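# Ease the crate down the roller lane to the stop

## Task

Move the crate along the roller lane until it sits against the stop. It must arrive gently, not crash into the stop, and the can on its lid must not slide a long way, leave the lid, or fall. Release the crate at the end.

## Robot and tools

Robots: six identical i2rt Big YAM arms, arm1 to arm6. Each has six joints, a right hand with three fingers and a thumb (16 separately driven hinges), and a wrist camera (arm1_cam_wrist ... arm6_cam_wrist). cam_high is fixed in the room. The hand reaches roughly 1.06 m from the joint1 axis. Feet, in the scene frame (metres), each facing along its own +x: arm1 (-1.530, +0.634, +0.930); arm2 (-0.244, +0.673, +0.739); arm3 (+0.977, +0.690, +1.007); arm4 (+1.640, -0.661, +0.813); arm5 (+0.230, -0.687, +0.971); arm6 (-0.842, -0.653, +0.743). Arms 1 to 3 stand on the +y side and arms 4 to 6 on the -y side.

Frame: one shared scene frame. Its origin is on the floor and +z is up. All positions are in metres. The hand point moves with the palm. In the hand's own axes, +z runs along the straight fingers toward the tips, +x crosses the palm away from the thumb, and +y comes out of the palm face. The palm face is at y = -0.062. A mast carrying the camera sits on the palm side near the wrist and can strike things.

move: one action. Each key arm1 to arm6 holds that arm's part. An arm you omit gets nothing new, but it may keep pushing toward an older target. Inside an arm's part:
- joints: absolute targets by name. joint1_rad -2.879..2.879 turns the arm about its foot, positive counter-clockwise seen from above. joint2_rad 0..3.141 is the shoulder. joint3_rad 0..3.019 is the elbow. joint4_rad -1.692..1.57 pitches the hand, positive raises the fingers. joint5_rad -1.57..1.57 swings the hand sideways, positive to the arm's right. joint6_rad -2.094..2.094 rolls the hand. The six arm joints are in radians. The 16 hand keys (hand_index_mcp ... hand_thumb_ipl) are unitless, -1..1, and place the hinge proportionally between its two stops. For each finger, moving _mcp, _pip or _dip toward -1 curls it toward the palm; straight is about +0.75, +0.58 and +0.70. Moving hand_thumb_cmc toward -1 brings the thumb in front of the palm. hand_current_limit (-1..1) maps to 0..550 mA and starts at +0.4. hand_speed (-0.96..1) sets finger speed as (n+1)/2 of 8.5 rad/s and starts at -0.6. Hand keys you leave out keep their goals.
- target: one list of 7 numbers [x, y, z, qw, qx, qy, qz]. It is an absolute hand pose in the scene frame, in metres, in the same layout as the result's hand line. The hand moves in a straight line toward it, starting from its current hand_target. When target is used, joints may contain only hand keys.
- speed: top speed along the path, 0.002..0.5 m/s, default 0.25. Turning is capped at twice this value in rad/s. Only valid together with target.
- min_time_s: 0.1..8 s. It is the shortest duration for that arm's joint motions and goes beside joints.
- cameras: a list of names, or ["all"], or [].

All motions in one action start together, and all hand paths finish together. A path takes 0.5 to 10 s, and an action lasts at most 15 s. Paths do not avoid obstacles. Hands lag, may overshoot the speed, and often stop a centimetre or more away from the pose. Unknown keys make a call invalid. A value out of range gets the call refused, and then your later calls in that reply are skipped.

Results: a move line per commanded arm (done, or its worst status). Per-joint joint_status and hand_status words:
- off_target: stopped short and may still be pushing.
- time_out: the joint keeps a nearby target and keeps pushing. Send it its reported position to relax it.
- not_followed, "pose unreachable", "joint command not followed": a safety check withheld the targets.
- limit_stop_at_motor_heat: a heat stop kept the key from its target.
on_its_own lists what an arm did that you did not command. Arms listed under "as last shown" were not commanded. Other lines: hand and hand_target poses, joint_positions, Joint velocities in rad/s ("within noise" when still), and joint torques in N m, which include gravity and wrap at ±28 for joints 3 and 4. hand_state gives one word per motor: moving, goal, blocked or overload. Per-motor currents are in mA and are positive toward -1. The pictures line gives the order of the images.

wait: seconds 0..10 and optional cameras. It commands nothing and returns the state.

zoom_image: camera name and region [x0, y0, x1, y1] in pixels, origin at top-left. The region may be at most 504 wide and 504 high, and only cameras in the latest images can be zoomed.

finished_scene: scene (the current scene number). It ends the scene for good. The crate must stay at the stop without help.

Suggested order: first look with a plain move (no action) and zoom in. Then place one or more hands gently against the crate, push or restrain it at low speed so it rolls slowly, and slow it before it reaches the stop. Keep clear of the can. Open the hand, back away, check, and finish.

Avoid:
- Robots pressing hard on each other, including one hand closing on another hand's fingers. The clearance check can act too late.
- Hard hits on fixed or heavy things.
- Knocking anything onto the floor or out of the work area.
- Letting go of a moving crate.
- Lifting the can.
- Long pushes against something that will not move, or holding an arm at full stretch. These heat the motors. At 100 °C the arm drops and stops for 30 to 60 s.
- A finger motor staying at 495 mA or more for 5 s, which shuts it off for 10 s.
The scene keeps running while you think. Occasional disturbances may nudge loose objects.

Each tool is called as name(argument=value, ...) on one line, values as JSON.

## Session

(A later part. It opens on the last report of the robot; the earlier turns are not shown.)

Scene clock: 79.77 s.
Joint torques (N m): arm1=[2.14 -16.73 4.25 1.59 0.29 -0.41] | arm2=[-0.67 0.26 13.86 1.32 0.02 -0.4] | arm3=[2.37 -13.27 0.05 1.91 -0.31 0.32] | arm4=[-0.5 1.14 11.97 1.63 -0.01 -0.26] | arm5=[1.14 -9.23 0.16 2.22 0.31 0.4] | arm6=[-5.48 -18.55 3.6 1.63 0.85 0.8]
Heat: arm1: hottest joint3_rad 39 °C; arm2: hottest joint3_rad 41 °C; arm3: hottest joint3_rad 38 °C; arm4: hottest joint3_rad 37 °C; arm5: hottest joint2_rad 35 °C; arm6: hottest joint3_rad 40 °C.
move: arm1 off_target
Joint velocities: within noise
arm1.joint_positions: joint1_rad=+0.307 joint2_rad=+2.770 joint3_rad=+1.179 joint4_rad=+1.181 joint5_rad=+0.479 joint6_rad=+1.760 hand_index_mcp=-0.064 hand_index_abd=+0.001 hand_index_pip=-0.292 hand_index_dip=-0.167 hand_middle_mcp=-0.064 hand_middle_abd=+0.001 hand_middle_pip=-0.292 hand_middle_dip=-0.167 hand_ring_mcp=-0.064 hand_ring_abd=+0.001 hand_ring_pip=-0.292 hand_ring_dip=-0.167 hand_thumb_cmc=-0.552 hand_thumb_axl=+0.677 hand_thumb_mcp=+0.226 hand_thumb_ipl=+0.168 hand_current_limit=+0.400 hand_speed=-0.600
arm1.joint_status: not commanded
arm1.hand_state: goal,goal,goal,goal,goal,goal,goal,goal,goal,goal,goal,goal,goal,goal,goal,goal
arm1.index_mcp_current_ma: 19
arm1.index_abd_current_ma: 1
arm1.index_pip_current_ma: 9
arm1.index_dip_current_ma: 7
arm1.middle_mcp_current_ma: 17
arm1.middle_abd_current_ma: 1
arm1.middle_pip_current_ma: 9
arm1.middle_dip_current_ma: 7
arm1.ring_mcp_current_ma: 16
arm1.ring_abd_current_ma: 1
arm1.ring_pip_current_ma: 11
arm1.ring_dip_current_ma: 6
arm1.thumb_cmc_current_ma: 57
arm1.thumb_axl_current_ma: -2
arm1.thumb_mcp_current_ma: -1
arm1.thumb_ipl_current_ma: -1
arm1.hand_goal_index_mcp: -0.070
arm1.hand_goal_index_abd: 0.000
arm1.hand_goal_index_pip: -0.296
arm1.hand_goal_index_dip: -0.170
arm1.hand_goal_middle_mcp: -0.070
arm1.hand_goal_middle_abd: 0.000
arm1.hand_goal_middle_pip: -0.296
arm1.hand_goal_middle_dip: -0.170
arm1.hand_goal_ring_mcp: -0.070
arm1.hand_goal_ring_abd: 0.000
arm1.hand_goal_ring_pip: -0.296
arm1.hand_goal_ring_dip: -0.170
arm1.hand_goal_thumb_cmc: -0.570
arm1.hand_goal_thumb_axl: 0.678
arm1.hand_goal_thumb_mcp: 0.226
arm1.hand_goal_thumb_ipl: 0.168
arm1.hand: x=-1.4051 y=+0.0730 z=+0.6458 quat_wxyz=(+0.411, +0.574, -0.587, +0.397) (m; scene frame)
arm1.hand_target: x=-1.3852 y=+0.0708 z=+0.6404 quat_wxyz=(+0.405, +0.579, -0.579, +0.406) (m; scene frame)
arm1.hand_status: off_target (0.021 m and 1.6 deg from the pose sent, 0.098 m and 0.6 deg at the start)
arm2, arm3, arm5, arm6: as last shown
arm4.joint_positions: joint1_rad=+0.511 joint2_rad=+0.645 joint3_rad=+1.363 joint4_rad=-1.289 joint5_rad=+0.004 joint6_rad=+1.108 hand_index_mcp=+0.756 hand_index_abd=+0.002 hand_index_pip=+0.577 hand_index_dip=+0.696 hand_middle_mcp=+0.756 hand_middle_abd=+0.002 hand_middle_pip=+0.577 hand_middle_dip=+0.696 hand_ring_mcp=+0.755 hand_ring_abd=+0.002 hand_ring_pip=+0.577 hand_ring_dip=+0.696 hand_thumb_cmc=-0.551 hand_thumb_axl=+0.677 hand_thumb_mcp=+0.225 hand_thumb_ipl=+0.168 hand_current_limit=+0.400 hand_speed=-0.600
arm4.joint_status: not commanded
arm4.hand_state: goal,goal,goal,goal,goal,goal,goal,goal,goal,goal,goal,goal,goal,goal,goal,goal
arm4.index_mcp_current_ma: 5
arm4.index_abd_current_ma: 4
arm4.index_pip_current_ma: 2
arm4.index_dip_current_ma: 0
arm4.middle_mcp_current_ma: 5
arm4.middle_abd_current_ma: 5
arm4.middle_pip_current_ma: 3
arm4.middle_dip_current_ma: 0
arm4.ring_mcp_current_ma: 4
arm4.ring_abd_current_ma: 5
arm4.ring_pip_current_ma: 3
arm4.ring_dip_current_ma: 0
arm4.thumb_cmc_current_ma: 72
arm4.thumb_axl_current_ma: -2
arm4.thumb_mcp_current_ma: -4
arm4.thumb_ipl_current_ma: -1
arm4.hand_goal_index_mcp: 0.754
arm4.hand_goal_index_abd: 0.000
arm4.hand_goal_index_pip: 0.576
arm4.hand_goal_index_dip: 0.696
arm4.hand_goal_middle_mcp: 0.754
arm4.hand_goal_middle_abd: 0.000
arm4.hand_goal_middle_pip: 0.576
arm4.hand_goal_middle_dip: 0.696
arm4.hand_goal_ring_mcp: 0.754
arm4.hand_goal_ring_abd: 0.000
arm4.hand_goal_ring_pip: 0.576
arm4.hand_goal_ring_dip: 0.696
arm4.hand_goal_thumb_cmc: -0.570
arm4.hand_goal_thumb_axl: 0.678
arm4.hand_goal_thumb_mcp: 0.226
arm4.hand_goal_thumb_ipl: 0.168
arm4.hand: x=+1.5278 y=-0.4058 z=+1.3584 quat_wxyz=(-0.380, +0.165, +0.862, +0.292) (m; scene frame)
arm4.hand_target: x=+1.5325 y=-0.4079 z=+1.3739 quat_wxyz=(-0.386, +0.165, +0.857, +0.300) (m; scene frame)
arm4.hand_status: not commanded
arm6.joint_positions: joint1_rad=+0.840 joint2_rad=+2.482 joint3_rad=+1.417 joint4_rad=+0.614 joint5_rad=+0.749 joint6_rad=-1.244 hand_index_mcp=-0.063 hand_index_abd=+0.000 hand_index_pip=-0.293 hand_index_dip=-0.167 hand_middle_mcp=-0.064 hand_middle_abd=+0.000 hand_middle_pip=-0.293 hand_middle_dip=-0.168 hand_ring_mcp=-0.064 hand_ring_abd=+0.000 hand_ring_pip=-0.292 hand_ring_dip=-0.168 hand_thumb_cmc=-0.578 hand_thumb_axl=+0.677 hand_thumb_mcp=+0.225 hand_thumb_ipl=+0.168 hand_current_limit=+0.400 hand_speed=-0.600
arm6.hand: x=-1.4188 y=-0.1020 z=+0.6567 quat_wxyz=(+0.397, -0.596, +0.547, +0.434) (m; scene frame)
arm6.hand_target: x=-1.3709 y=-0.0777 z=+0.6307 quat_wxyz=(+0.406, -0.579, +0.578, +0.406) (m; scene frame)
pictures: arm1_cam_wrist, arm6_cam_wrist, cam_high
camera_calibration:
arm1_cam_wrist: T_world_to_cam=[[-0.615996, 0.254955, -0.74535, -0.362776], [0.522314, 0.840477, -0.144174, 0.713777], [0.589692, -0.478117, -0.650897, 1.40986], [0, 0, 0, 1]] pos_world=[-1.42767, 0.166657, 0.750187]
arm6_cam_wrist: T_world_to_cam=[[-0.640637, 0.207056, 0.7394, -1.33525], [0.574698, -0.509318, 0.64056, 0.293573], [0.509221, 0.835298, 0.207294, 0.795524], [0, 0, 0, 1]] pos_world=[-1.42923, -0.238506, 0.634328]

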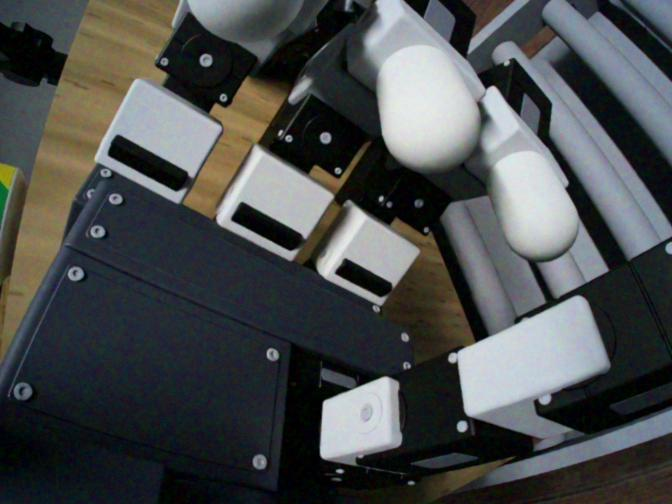

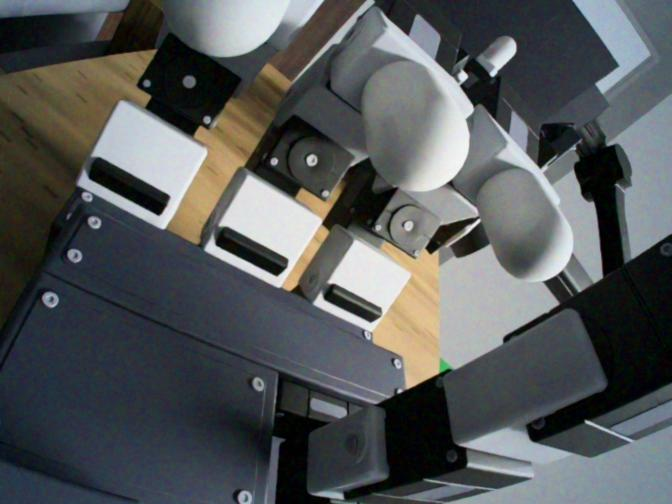

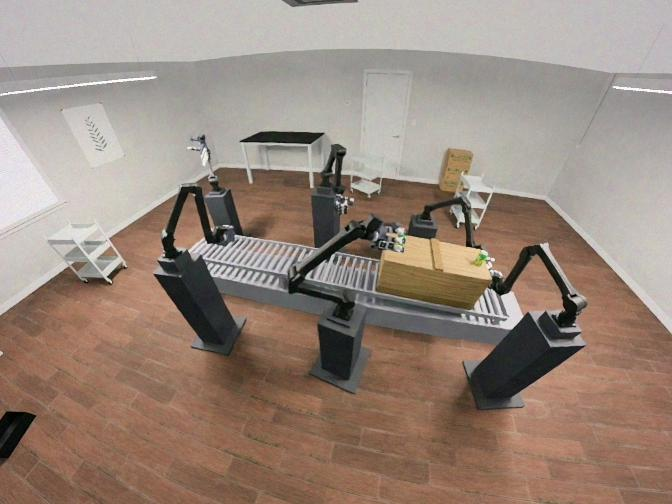

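move(arm6={"target": [-1.52, -0.28, 0.78, 0.4056, -0.5792, 0.5792, 0.4056], "speed": 0.18})

move(arm6={"target": [-1.20, -0.42, 1.10, 0.4056, -0.5792, 0.5792, 0.4056], "speed": 0.25}, arm1={"target": [-1.60, 0.07, 0.64, 0.4056, 0.5792, -0.5792, 0.4056], "speed": 0.1}, cameras=["cam_high", "arm1_cam_wrist"])

zoom_image(camera="cam_high", region=[420, 200, 580, 320])

Scene clock: 83.53 s.
Joint torques (N m): arm1=[1.67 -16.85 4.01 1.63 0.24 -0.41] | arm2=[-0.56 0.32 13.82 1.32 0.02 -0.41] | arm3=[2.61 -13.04 -0.02 2.07 -0.32 0.32] | arm4=[-0.32 1.14 11.95 1.54 -0.03 -0.25] | arm5=[1.08 -9.29 0.21 2.13 0.37 0.41] | arm6=[-1.73 -20.54 9.88 0.88 0.89 0.45]
Heat: arm1: hottest joint3_rad 39 °C; arm2: hottest joint3_rad 42 °C; arm3: hottest joint3_rad 38 °C; arm4: hottest joint3_rad 37 °C; arm5: hottest joint2_rad 35 °C; arm6: hottest joint3_rad 39 °C.
move: arm6 off_target
Joint velocities: within noise
arm1, arm2, arm3, arm4, arm5: as last shown
arm1.joint_positions: joint1_rad=+0.311 joint2_rad=+2.771 joint3_rad=+1.183 joint4_rad=+1.181 joint5_rad=+0.480 joint6_rad=+1.762 hand_index_mcp=-0.064 hand_index_abd=+0.001 hand_index_pip=-0.292 hand_index_dip=-0.167 hand_middle_mcp=-0.064 hand_middle_abd=+0.001 hand_middle_pip=-0.292 hand_middle_dip=-0.167 hand_ring_mcp=-0.064 hand_ring_abd=+0.001 hand_ring_pip=-0.292 hand_ring_dip=-0.167 hand_thumb_cmc=-0.552 hand_thumb_axl=+0.677 hand_thumb_mcp=+0.226 hand_thumb_ipl=+0.168 hand_current_limit=+0.400 hand_speed=-0.600
arm1.hand: x=-1.4020 y=+0.0724 z=+0.6461 quat_wxyz=(+0.411, +0.573, -0.586, +0.399) (m; scene frame)
arm1.hand_target: x=-1.3852 y=+0.0708 z=+0.6405 quat_wxyz=(+0.405, +0.579, -0.579, +0.406) (m; scene frame)
arm6.joint_positions: joint1_rad=+1.193 joint2_rad=+2.220 joint3_rad=+1.397 joint4_rad=-0.083 joint5_rad=+1.081 joint6_rad=-0.778 hand_index_mcp=-0.064 hand_index_abd=+0.000 hand_index_pip=-0.293 hand_index_dip=-0.167 hand_middle_mcp=-0.064 hand_middle_abd=+0.000 hand_middle_pip=-0.293 hand_middle_dip=-0.168 hand_ring_mcp=-0.064 hand_ring_abd=+0.000 hand_ring_pip=-0.292 hand_ring_dip=-0.168 hand_thumb_cmc=-0.578 hand_thumb_axl=+0.677 hand_thumb_mcp=+0.225 hand_thumb_ipl=+0.168 hand_current_limit=+0.400 hand_speed=-0.600
arm6.joint_status: not commanded
arm6.hand_state: goal,goal,goal,goal,goal,goal,goal,goal,goal,goal,goal,goal,goal,goal,goal,goal
arm6.index_mcp_current_ma: 2
arm6.index_abd_current_ma: 0
arm6.index_pip_current_ma: 1
arm6.index_dip_current_ma: 0
arm6.middle_mcp_current_ma: 2
arm6.middle_abd_current_ma: 0
arm6.middle_pip_current_ma: 1
arm6.middle_dip_current_ma: 0
arm6.ring_mcp_current_ma: 2
arm6.ring_abd_current_ma: 0
arm6.ring_pip_current_ma: 1
arm6.ring_dip_current_ma: 0
arm6.thumb_cmc_current_ma: -4
arm6.thumb_axl_current_ma: 0
arm6.thumb_mcp_current_ma: 0
arm6.thumb_ipl_current_ma: 0
arm6.hand_goal_index_mcp: -0.070
arm6.hand_goal_index_abd: 0.000
arm6.hand_goal_index_pip: -0.296
arm6.hand_goal_index_dip: -0.170
arm6.hand_goal_middle_mcp: -0.070
arm6.hand_goal_middle_abd: 0.000
arm6.hand_goal_middle_pip: -0.296
arm6.hand_goal_middle_dip: -0.170
arm6.hand_goal_ring_mcp: -0.070
arm6.hand_goal_ring_abd: 0.000
arm6.hand_goal_ring_pip: -0.296
arm6.hand_goal_ring_dip: -0.170
arm6.hand_goal_thumb_cmc: -0.570
arm6.hand_goal_thumb_axl: 0.678
arm6.hand_goal_thumb_mcp: 0.226
arm6.hand_goal_thumb_ipl: 0.168
arm6.hand: x=-1.5036 y=-0.2880 z=+0.7498 quat_wxyz=(+0.414, -0.596, +0.569, +0.386) (m; scene frame)
arm6.hand_target: x=-1.5185 y=-0.2806 z=+0.7806 quat_wxyz=(+0.406, -0.579, +0.579, +0.406) (m; scene frame)
arm6.hand_status: off_target (0.035 m and 3.3 deg from the pose sent, 0.239 m and 5.4 deg at the start)
pictures: none

Scene clock: 86.87 s.
Joint torques (N m): arm1=[4.25 -16.5 0.47 3.22 -0.44 -0.49] | arm2=[-0.67 0.21 13.85 1.35 0.03 -0.41] | arm3=[3.19 -12.57 0.16 2.03 -0.38 0.37] | arm4=[0.09 1.32 11.97 1.51 -0.03 -0.28] | arm5=[0.97 -9.7 0.01 1.96 0.32 0.43] | arm6=[-0.97 -4.01 11.66 0.7 0.98 0.48]
Heat: arm1: hottest joint3_rad 39 °C; arm2: hottest joint3_rad 43 °C; arm3: hottest joint3_rad 37 °C; arm4: hottest joint3_rad 37 °C; arm5: hottest joint2_rad 35 °C; arm6: hottest joint3_rad 40 °C.
move: arm1 off_target; arm6 off_target
Joint velocities: within noise
arm1.joint_positions: joint1_rad=-0.201 joint2_rad=+2.804 joint3_rad=+1.071 joint4_rad=+1.358 joint5_rad=+0.048 joint6_rad=+1.586 hand_index_mcp=-0.064 hand_index_abd=+0.001 hand_index_pip=-0.292 hand_index_dip=-0.167 hand_middle_mcp=-0.064 hand_middle_abd=+0.001 hand_middle_pip=-0.292 hand_middle_dip=-0.167 hand_ring_mcp=-0.065 hand_ring_abd=+0.001 hand_ring_pip=-0.292 hand_ring_dip=-0.167 hand_thumb_cmc=-0.553 hand_thumb_axl=+0.677 hand_thumb_mcp=+0.226 hand_thumb_ipl=+0.168 hand_current_limit=+0.400 hand_speed=-0.600
arm1.joint_status: not commanded
arm1.hand_state: goal,goal,goal,goal,goal,goal,goal,goal,goal,goal,goal,goal,goal,goal,goal,goal
arm1.index_mcp_current_ma: 18
arm1.index_abd_current_ma: 1
arm1.index_pip_current_ma: 9
arm1.index_dip_current_ma: 6
arm1.middle_mcp_current_ma: 16
arm1.middle_abd_current_ma: 1
arm1.middle_pip_current_ma: 9
arm1.middle_dip_current_ma: 7
arm1.ring_mcp_current_ma: 15
arm1.ring_abd_current_ma: 1
arm1.ring_pip_current_ma: 10
arm1.ring_dip_current_ma: 6
arm1.thumb_cmc_current_ma: 57
arm1.thumb_axl_current_ma: -2
arm1.thumb_mcp_current_ma: -1
arm1.thumb_ipl_current_ma: -1
arm1.hand_goal_index_mcp: -0.070
arm1.hand_goal_index_abd: 0.000
arm1.hand_goal_index_pip: -0.296
arm1.hand_goal_index_dip: -0.170
arm1.hand_goal_middle_mcp: -0.070
arm1.hand_goal_middle_abd: 0.000
arm1.hand_goal_middle_pip: -0.296
arm1.hand_goal_middle_dip: -0.170
arm1.hand_goal_ring_mcp: -0.070
arm1.hand_goal_ring_abd: 0.000
arm1.hand_goal_ring_pip: -0.296
arm1.hand_goal_ring_dip: -0.170
arm1.hand_goal_thumb_cmc: -0.570
arm1.hand_goal_thumb_axl: 0.678
arm1.hand_goal_thumb_mcp: 0.226
arm1.hand_goal_thumb_ipl: 0.168
arm1.hand: x=-1.6353 y=+0.0764 z=+0.6374 quat_wxyz=(+0.415, +0.561, -0.604, +0.385) (m; scene frame)
arm1.hand_target: x=-1.6008 y=+0.0710 z=+0.6397 quat_wxyz=(+0.405, +0.579, -0.579, +0.406) (m; scene frame)
arm1.hand_status: off_target (0.036 m and 4.3 deg from the pose sent, 0.198 m and 1.4 deg at the start)
arm2, arm4, arm5: as last shown
arm3.joint_positions: joint1_rad=-0.762 joint2_rad=+2.228 joint3_rad=+0.577 joint4_rad=+1.186 joint5_rad=-0.620 joint6_rad=-1.852 hand_index_mcp=-0.066 hand_index_abd=+0.000 hand_index_pip=-0.293 hand_index_dip=-0.167 hand_middle_mcp=-0.065 hand_middle_abd=+0.000 hand_middle_pip=-0.293 hand_middle_dip=-0.168 hand_ring_mcp=-0.066 hand_ring_abd=+0.000 hand_ring_pip=-0.293 hand_ring_dip=-0.168 hand_thumb_cmc=-0.577 hand_thumb_axl=+0.677 hand_thumb_mcp=+0.225 hand_thumb_ipl=+0.168 hand_current_limit=+0.400 hand_speed=-0.600
arm3.joint_status: not commanded
arm3.hand_state: goal,goal,goal,goal,goal,goal,goal,goal,goal,goal,goal,goal,goal,goal,goal,goal
arm3.index_mcp_current_ma: 12
arm3.index_abd_current_ma: 0
arm3.index_pip_current_ma: 7
arm3.index_dip_current_ma: 7
arm3.middle_mcp_current_ma: 14
arm3.middle_abd_current_ma: 0
arm3.middle_pip_current_ma: 8
arm3.middle_dip_current_ma: 6
arm3.ring_mcp_current_ma: 13
arm3.ring_abd_current_ma: 0
arm3.ring_pip_current_ma: 9
arm3.ring_dip_current_ma: 5
arm3.thumb_cmc_current_ma: -21
arm3.thumb_axl_current_ma: -2
arm3.thumb_mcp_current_ma: -3
arm3.thumb_ipl_current_ma: -1
arm3.hand_goal_index_mcp: -0.070
arm3.hand_goal_index_abd: 0.000
arm3.hand_goal_index_pip: -0.296
arm3.hand_goal_index_dip: -0.170
arm3.hand_goal_middle_mcp: -0.070
arm3.hand_goal_middle_abd: 0.000
arm3.hand_goal_middle_pip: -0.296
arm3.hand_goal_middle_dip: -0.170
arm3.hand_goal_ring_mcp: -0.070
arm3.hand_goal_ring_abd: 0.000
arm3.hand_goal_ring_pip: -0.296
arm3.hand_goal_ring_dip: -0.170
arm3.hand_goal_thumb_cmc: -0.570
arm3.hand_goal_thumb_axl: 0.678
arm3.hand_goal_thumb_mcp: 0.226
arm3.hand_goal_thumb_ipl: 0.168
arm3.hand: x=+0.8469 y=+0.2531 z=+0.9405 quat_wxyz=(+0.401, +0.587, +0.581, -0.397) (m; scene frame)
arm3.hand_target: x=+0.8500 y=+0.2501 z=+0.9499 quat_wxyz=(+0.406, +0.579, +0.579, -0.406) (m; scene frame)
arm3.hand_status: not commanded
arm6.joint_positions: joint1_rad=+1.270 joint2_rad=+0.947 joint3_rad=+0.865 joint4_rad=-0.932 joint5_rad=+1.133 joint6_rad=-0.621 hand_index_mcp=-0.064 hand_index_abd=+0.000 hand_index_pip=-0.293 hand_index_dip=-0.167 hand_middle_mcp=-0.064 hand_middle_abd=+0.000 hand_middle_pip=-0.293 hand_middle_dip=-0.168 hand_ring_mcp=-0.064 hand_ring_abd=+0.000 hand_ring_pip=-0.292 hand_ring_dip=-0.168 hand_thumb_cmc=-0.578 hand_thumb_axl=+0.677 hand_thumb_mcp=+0.225 hand_thumb_ipl=+0.168 hand_current_limit=+0.400 hand_speed=-0.600
arm6.joint_status: not commanded
arm6.hand_state: goal,goal,goal,goal,goal,goal,goal,goal,goal,goal,goal,goal,goal,goal,goal,goal
arm6.index_mcp_current_ma: 2
arm6.index_abd_current_ma: 0
arm6.index_pip_current_ma: 1
arm6.index_dip_current_ma: 0
arm6.middle_mcp_current_ma: 2
arm6.middle_abd_current_ma: 0
arm6.middle_pip_current_ma: 1
arm6.middle_dip_current_ma: 0
arm6.ring_mcp_current_ma: 2
arm6.ring_abd_current_ma: 0
arm6.ring_pip_current_ma: 1
arm6.ring_dip_current_ma: 0
arm6.thumb_cmc_current_ma: -4
arm6.thumb_axl_current_ma: 0
arm6.thumb_mcp_current_ma: 0
arm6.thumb_ipl_current_ma: 0
arm6.hand_goal_index_mcp: -0.070
arm6.hand_goal_index_abd: 0.000
arm6.hand_goal_index_pip: -0.296
arm6.hand_goal_index_dip: -0.170
arm6.hand_goal_middle_mcp: -0.070
arm6.hand_goal_middle_abd: 0.000
arm6.hand_goal_middle_pip: -0.296
arm6.hand_goal_middle_dip: -0.170
arm6.hand_goal_ring_mcp: -0.070
arm6.hand_goal_ring_abd: 0.000
arm6.hand_goal_ring_pip: -0.296
arm6.hand_goal_ring_dip: -0.170
arm6.hand_goal_thumb_cmc: -0.570
arm6.hand_goal_thumb_axl: 0.678
arm6.hand_goal_thumb_mcp: 0.226
arm6.hand_goal_thumb_ipl: 0.168
arm6.hand: x=-1.1945 y=-0.4191 z=+1.0856 quat_wxyz=(+0.410, -0.585, +0.576, +0.397) (m; scene frame)
arm6.hand_target: x=-1.1996 y=-0.4202 z=+1.0998 quat_wxyz=(+0.406, -0.579, +0.579, +0.406) (m; scene frame)
arm6.hand_status: off_target (0.015 m and 1.3 deg from the pose sent, 0.482 m and 3.3 deg at the start)
pictures: arm1_cam_wrist, cam_high
camera_calibration:
arm1_cam_wrist: T_world_to_cam=[[-0.598886, 0.292772, -0.745399, -0.486558], [0.561433, 0.817232, -0.130093, 0.886704], [0.571077, -0.496403, -0.653801, 1.51455], [0, 0, 0, 1]] pos_world=[-1.65414, 0.169632, 0.742885]

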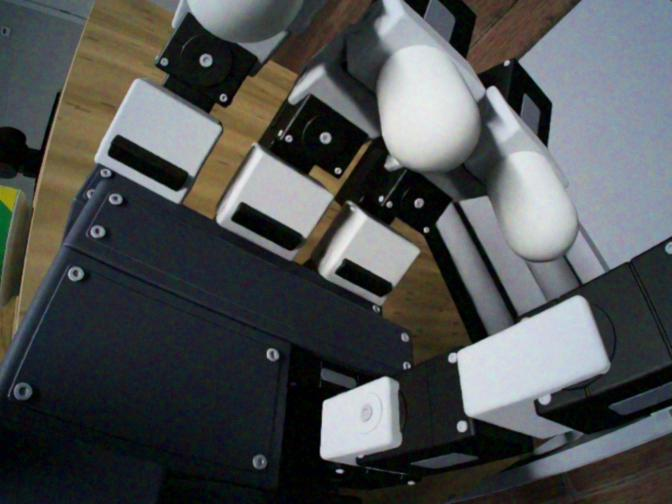

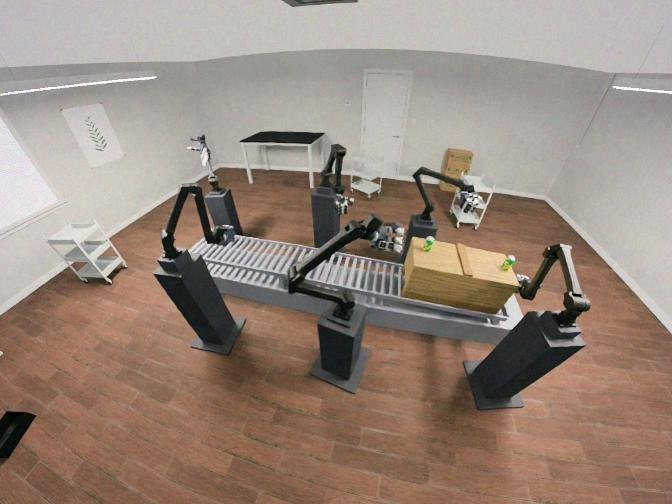

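Scaled by 3.150 from the camera's 672x504 image, which has a finer 960x720 frame.

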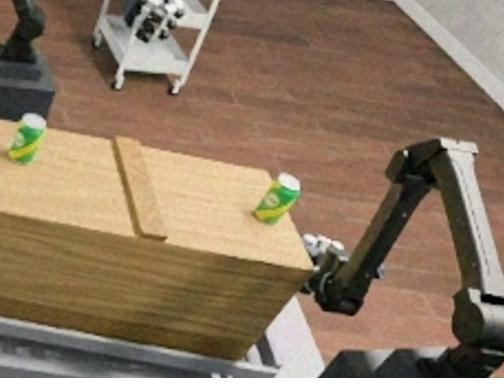

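move(arm1={"target": [-1.78, 0.07, 0.64, 0.4056, 0.5792, -0.5792, 0.4056], "speed": 0.045}, cameras=["cam_high", "arm1_cam_wrist"])

zoom_image(camera="cam_high", region=[420, 200, 580, 320])

Scene clock: 93.03 s.
Joint torques (N m): arm1=[-0.5 -18.67 2.43 2.04 -0.18 -0.55] | arm2=[-0.62 0.32 13.81 1.29 0.03 -0.4] | arm3=[2.78 -13.51 0.05 1.87 -0.32 0.3] | arm4=[-0.32 1.32 11.95 1.51 -0.02 -0.28] | arm5=[1.2 -9.11 0.12 2.09 0.33 0.38] | arm6=[-0.97 -4.01 11.67 0.7 0.98 0.47]
Heat: arm1: hottest joint3_rad 38 °C; arm2: hottest joint3_rad 45 °C; arm3: hottest joint3_rad 37 °C; arm4: hottest joint3_rad 37 °C; arm5: hottest joint2_rad 35 °C; arm6: hottest joint3_rad 41 °C.
move: arm1 off_target
Joint velocities: within noise
arm1.joint_positions: joint1_rad=-0.560 joint2_rad=+2.804 joint3_rad=+1.127 joint4_rad=+1.275 joint5_rad=-0.355 joint6_rad=+1.438 hand_index_mcp=-0.064 hand_index_abd=+0.001 hand_index_pip=-0.292 hand_index_dip=-0.167 hand_middle_mcp=-0.064 hand_middle_abd=+0.001 hand_middle_pip=-0.292 hand_middle_dip=-0.167 hand_ring_mcp=-0.065 hand_ring_abd=+0.001 hand_ring_pip=-0.292 hand_ring_dip=-0.167 hand_thumb_cmc=-0.553 hand_thumb_axl=+0.677 hand_thumb_mcp=+0.226 hand_thumb_ipl=+0.168 hand_current_limit=+0.400 hand_speed=-0.600
arm1.joint_status: not commanded
arm1.hand_state: goal,goal,goal,goal,goal,goal,goal,goal,goal,goal,goal,goal,goal,goal,goal,goal
arm1.index_mcp_current_ma: 18
arm1.index_abd_current_ma: 1
arm1.index_pip_current_ma: 9
arm1.index_dip_current_ma: 6
arm1.middle_mcp_current_ma: 16
arm1.middle_abd_current_ma: 1
arm1.middle_pip_current_ma: 9
arm1.middle_dip_current_ma: 7
arm1.ring_mcp_current_ma: 15
arm1.ring_abd_current_ma: 1
arm1.ring_pip_current_ma: 10
arm1.ring_dip_current_ma: 6
arm1.thumb_cmc_current_ma: 57
arm1.thumb_axl_current_ma: -2
arm1.thumb_mcp_current_ma: -1
arm1.thumb_ipl_current_ma: -1
arm1.hand_goal_index_mcp: -0.070
arm1.hand_goal_index_abd: 0.000
arm1.hand_goal_index_pip: -0.296
arm1.hand_goal_index_dip: -0.170
arm1.hand_goal_middle_mcp: -0.070
arm1.hand_goal_middle_abd: 0.000
arm1.hand_goal_middle_pip: -0.296
arm1.hand_goal_middle_dip: -0.170
arm1.hand_goal_ring_mcp: -0.070
arm1.hand_goal_ring_abd: 0.000
arm1.hand_goal_ring_pip: -0.296
arm1.hand_goal_ring_dip: -0.170
arm1.hand_goal_thumb_cmc: -0.570
arm1.hand_goal_thumb_axl: 0.678
arm1.hand_goal_thumb_mcp: 0.226
arm1.hand_goal_thumb_ipl: 0.168
arm1.hand: x=-1.7743 y=+0.0803 z=+0.6311 quat_wxyz=(+0.397, +0.579, -0.587, +0.404) (m; scene frame)
arm1.hand_target: x=-1.7800 y=+0.0704 z=+0.6401 quat_wxyz=(+0.406, +0.579, -0.579, +0.405) (m; scene frame)
arm1.hand_status: off_target (0.015 m and 1.4 deg from the pose sent, 0.145 m and 4.3 deg at the start)
arm2, arm3, arm4, arm5, arm6: as last shown
arm6.joint_positions: joint1_rad=+1.270 joint2_rad=+0.947 joint3_rad=+0.865 joint4_rad=-0.932 joint5_rad=+1.133 joint6_rad=-0.620 hand_index_mcp=-0.064 hand_index_abd=+0.000 hand_index_pip=-0.293 hand_index_dip=-0.167 hand_middle_mcp=-0.064 hand_middle_abd=+0.000 hand_middle_pip=-0.293 hand_middle_dip=-0.168 hand_ring_mcp=-0.064 hand_ring_abd=+0.000 hand_ring_pip=-0.292 hand_ring_dip=-0.168 hand_thumb_cmc=-0.578 hand_thumb_axl=+0.677 hand_thumb_mcp=+0.225 hand_thumb_ipl=+0.168 hand_current_limit=+0.400 hand_speed=-0.600
pictures: arm1_cam_wrist, cam_high
camera_calibration:
arm1_cam_wrist: T_world_to_cam=[[-0.606123, 0.250891, -0.754764, -0.579311], [0.505951, 0.85382, -0.122493, 0.854566], [0.613701, -0.45612, -0.644458, 1.65832], [0, 0, 0, 1]] pos_world=[-1.80121, 0.17209, 0.736153]

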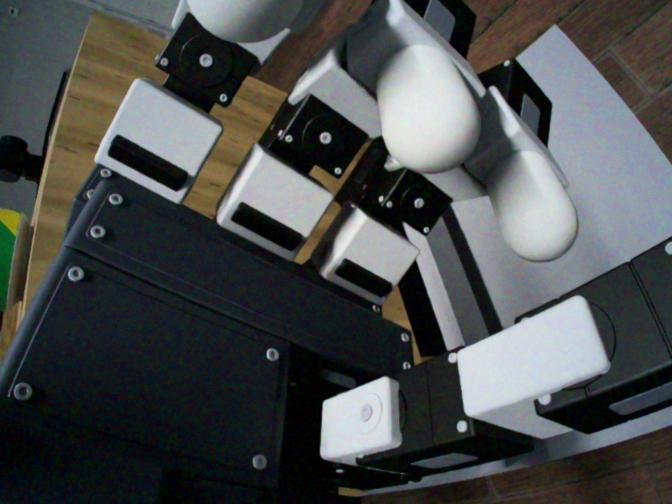

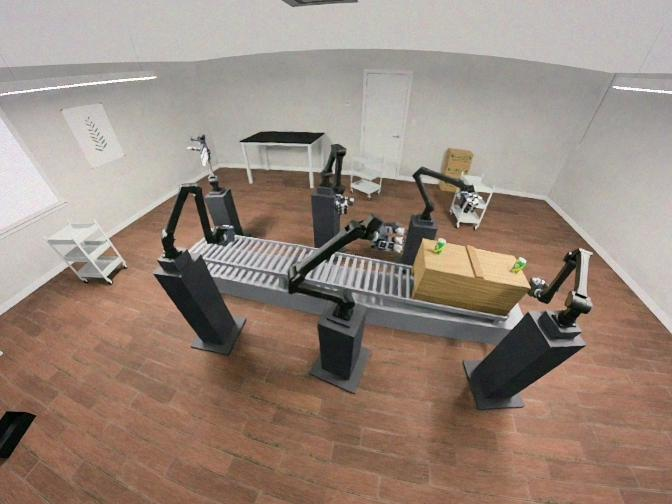

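Scaled by 3.150 from the camera's 672x504 image, which has a finer 960x720 frame.

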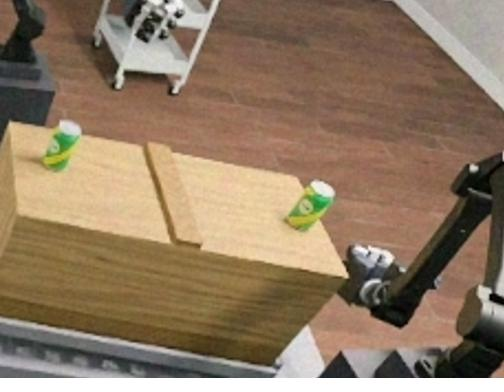

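move(arm1={"target": [-1.90, 0.10, 0.80, 0.4056, 0.5792, -0.5792, 0.4056], "speed": 0.2}, cameras=["cam_high", "arm1_cam_wrist"])

zoom_image(camera="cam_high", region=[420, 200, 580, 320])

Scene clock: 95.47 s.
Joint torques (N m): arm1=[-0.15 -18.67 3.4 1.95 -0.28 -0.53] | arm2=[-0.62 0.26 13.86 1.33 0.01 -0.41] | arm3=[2.9 -13.04 0.12 2.04 -0.35 0.31] | arm4=[-0.32 1.38 11.92 1.65 -0.05 -0.27] | arm5=[0.67 -9.41 0.06 2.28 0.36 0.4] | arm6=[-0.91 -4.01 11.66 0.72 0.98 0.46]
Heat: arm1: hottest joint3_rad 38 °C; arm2: hottest joint3_rad 46 °C; arm3: hottest joint3_rad 37 °C; arm4: hottest joint3_rad 38 °C; arm5: hottest joint2_rad 35 °C; arm6: hottest joint3_rad 41 °C.
move: arm1 done
Joint velocities: within noise
arm1.joint_positions: joint1_rad=-0.824 joint2_rad=+2.355 joint3_rad=+0.964 joint4_rad=+0.952 joint5_rad=-0.594 joint6_rad=+1.322 hand_index_mcp=-0.064 hand_index_abd=+0.001 hand_index_pip=-0.292 hand_index_dip=-0.167 hand_middle_mcp=-0.064 hand_middle_abd=+0.001 hand_middle_pip=-0.292 hand_middle_dip=-0.167 hand_ring_mcp=-0.065 hand_ring_abd=+0.001 hand_ring_pip=-0.292 hand_ring_dip=-0.167 hand_thumb_cmc=-0.553 hand_thumb_axl=+0.677 hand_thumb_mcp=+0.226 hand_thumb_ipl=+0.168 hand_current_limit=+0.400 hand_speed=-0.600
arm1.joint_status: not commanded
arm1.hand_state: goal,goal,goal,goal,goal,goal,goal,goal,goal,goal,goal,goal,goal,goal,goal,goal
arm1.index_mcp_current_ma: 18
arm1.index_abd_current_ma: 1
arm1.index_pip_current_ma: 9
arm1.index_dip_current_ma: 6
arm1.middle_mcp_current_ma: 16
arm1.middle_abd_current_ma: 1
arm1.middle_pip_current_ma: 9
arm1.middle_dip_current_ma: 7
arm1.ring_mcp_current_ma: 15
arm1.ring_abd_current_ma: 1
arm1.ring_pip_current_ma: 10
arm1.ring_dip_current_ma: 6
arm1.thumb_cmc_current_ma: 57
arm1.thumb_axl_current_ma: -2
arm1.thumb_mcp_current_ma: -1
arm1.thumb_ipl_current_ma: -1
arm1.hand_goal_index_mcp: -0.070
arm1.hand_goal_index_abd: 0.000
arm1.hand_goal_index_pip: -0.296
arm1.hand_goal_index_dip: -0.170
arm1.hand_goal_middle_mcp: -0.070
arm1.hand_goal_middle_abd: 0.000
arm1.hand_goal_middle_pip: -0.296
arm1.hand_goal_middle_dip: -0.170
arm1.hand_goal_ring_mcp: -0.070
arm1.hand_goal_ring_abd: 0.000
arm1.hand_goal_ring_pip: -0.296
arm1.hand_goal_ring_dip: -0.170
arm1.hand_goal_thumb_cmc: -0.570
arm1.hand_goal_thumb_axl: 0.678
arm1.hand_goal_thumb_mcp: 0.226
arm1.hand_goal_thumb_ipl: 0.168
arm1.hand: x=-1.9000 y=+0.1016 z=+0.7939 quat_wxyz=(+0.404, +0.576, -0.584, +0.406) (m; scene frame)
arm1.hand_target: x=-1.9001 y=+0.1000 z=+0.8001 quat_wxyz=(+0.406, +0.579, -0.579, +0.406) (m; scene frame)
arm1.hand_status: done (0.006 m and 0.7 deg from the pose sent, 0.211 m and 1.3 deg at the start)
arm2, arm3, arm4, arm5, arm6: as last shown
pictures: arm1_cam_wrist, cam_high
camera_calibration:
arm1_cam_wrist: T_world_to_cam=[[-0.609522, 0.241607, -0.755056, -0.543281], [0.508256, 0.85003, -0.138294, 0.937271], [0.608407, -0.468055, -0.64091, 1.83839], [0, 0, 0, 1]] pos_world=[-1.926, 0.19502, 0.897654]

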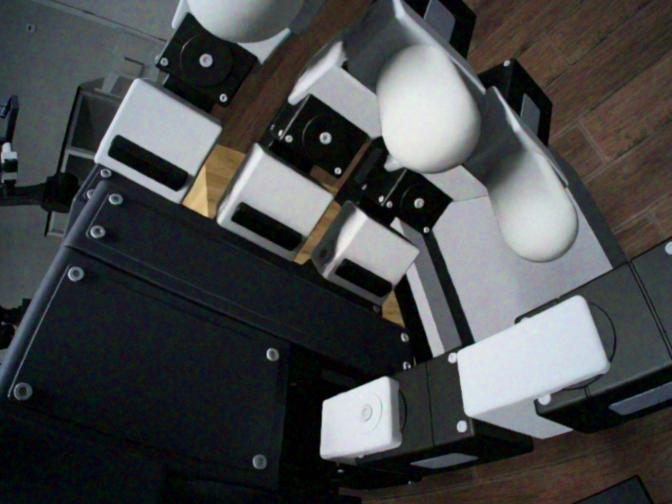

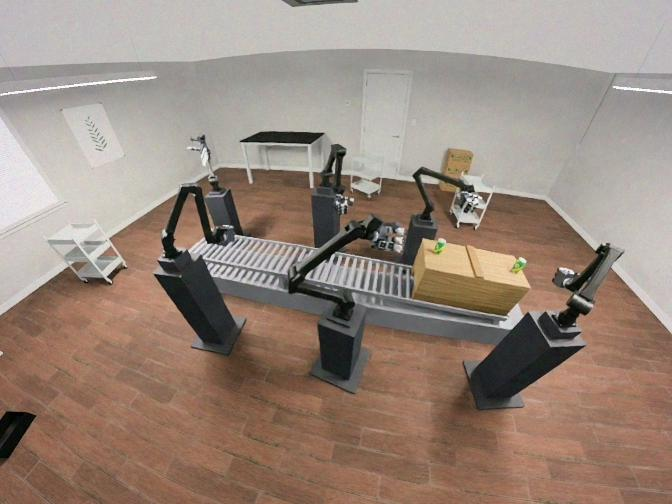

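Scaled by 3.150 from the camera's 672x504 image, which has a finer 960x720 frame.

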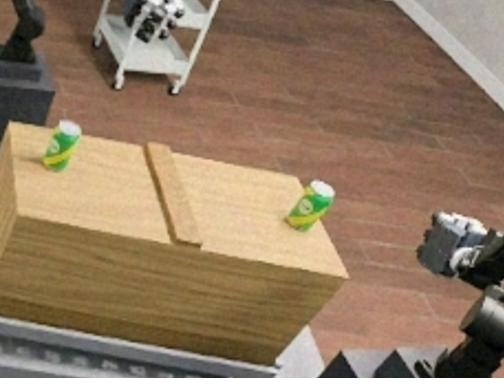

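finished_scene(scene=2)

The scene is finished: the task was done.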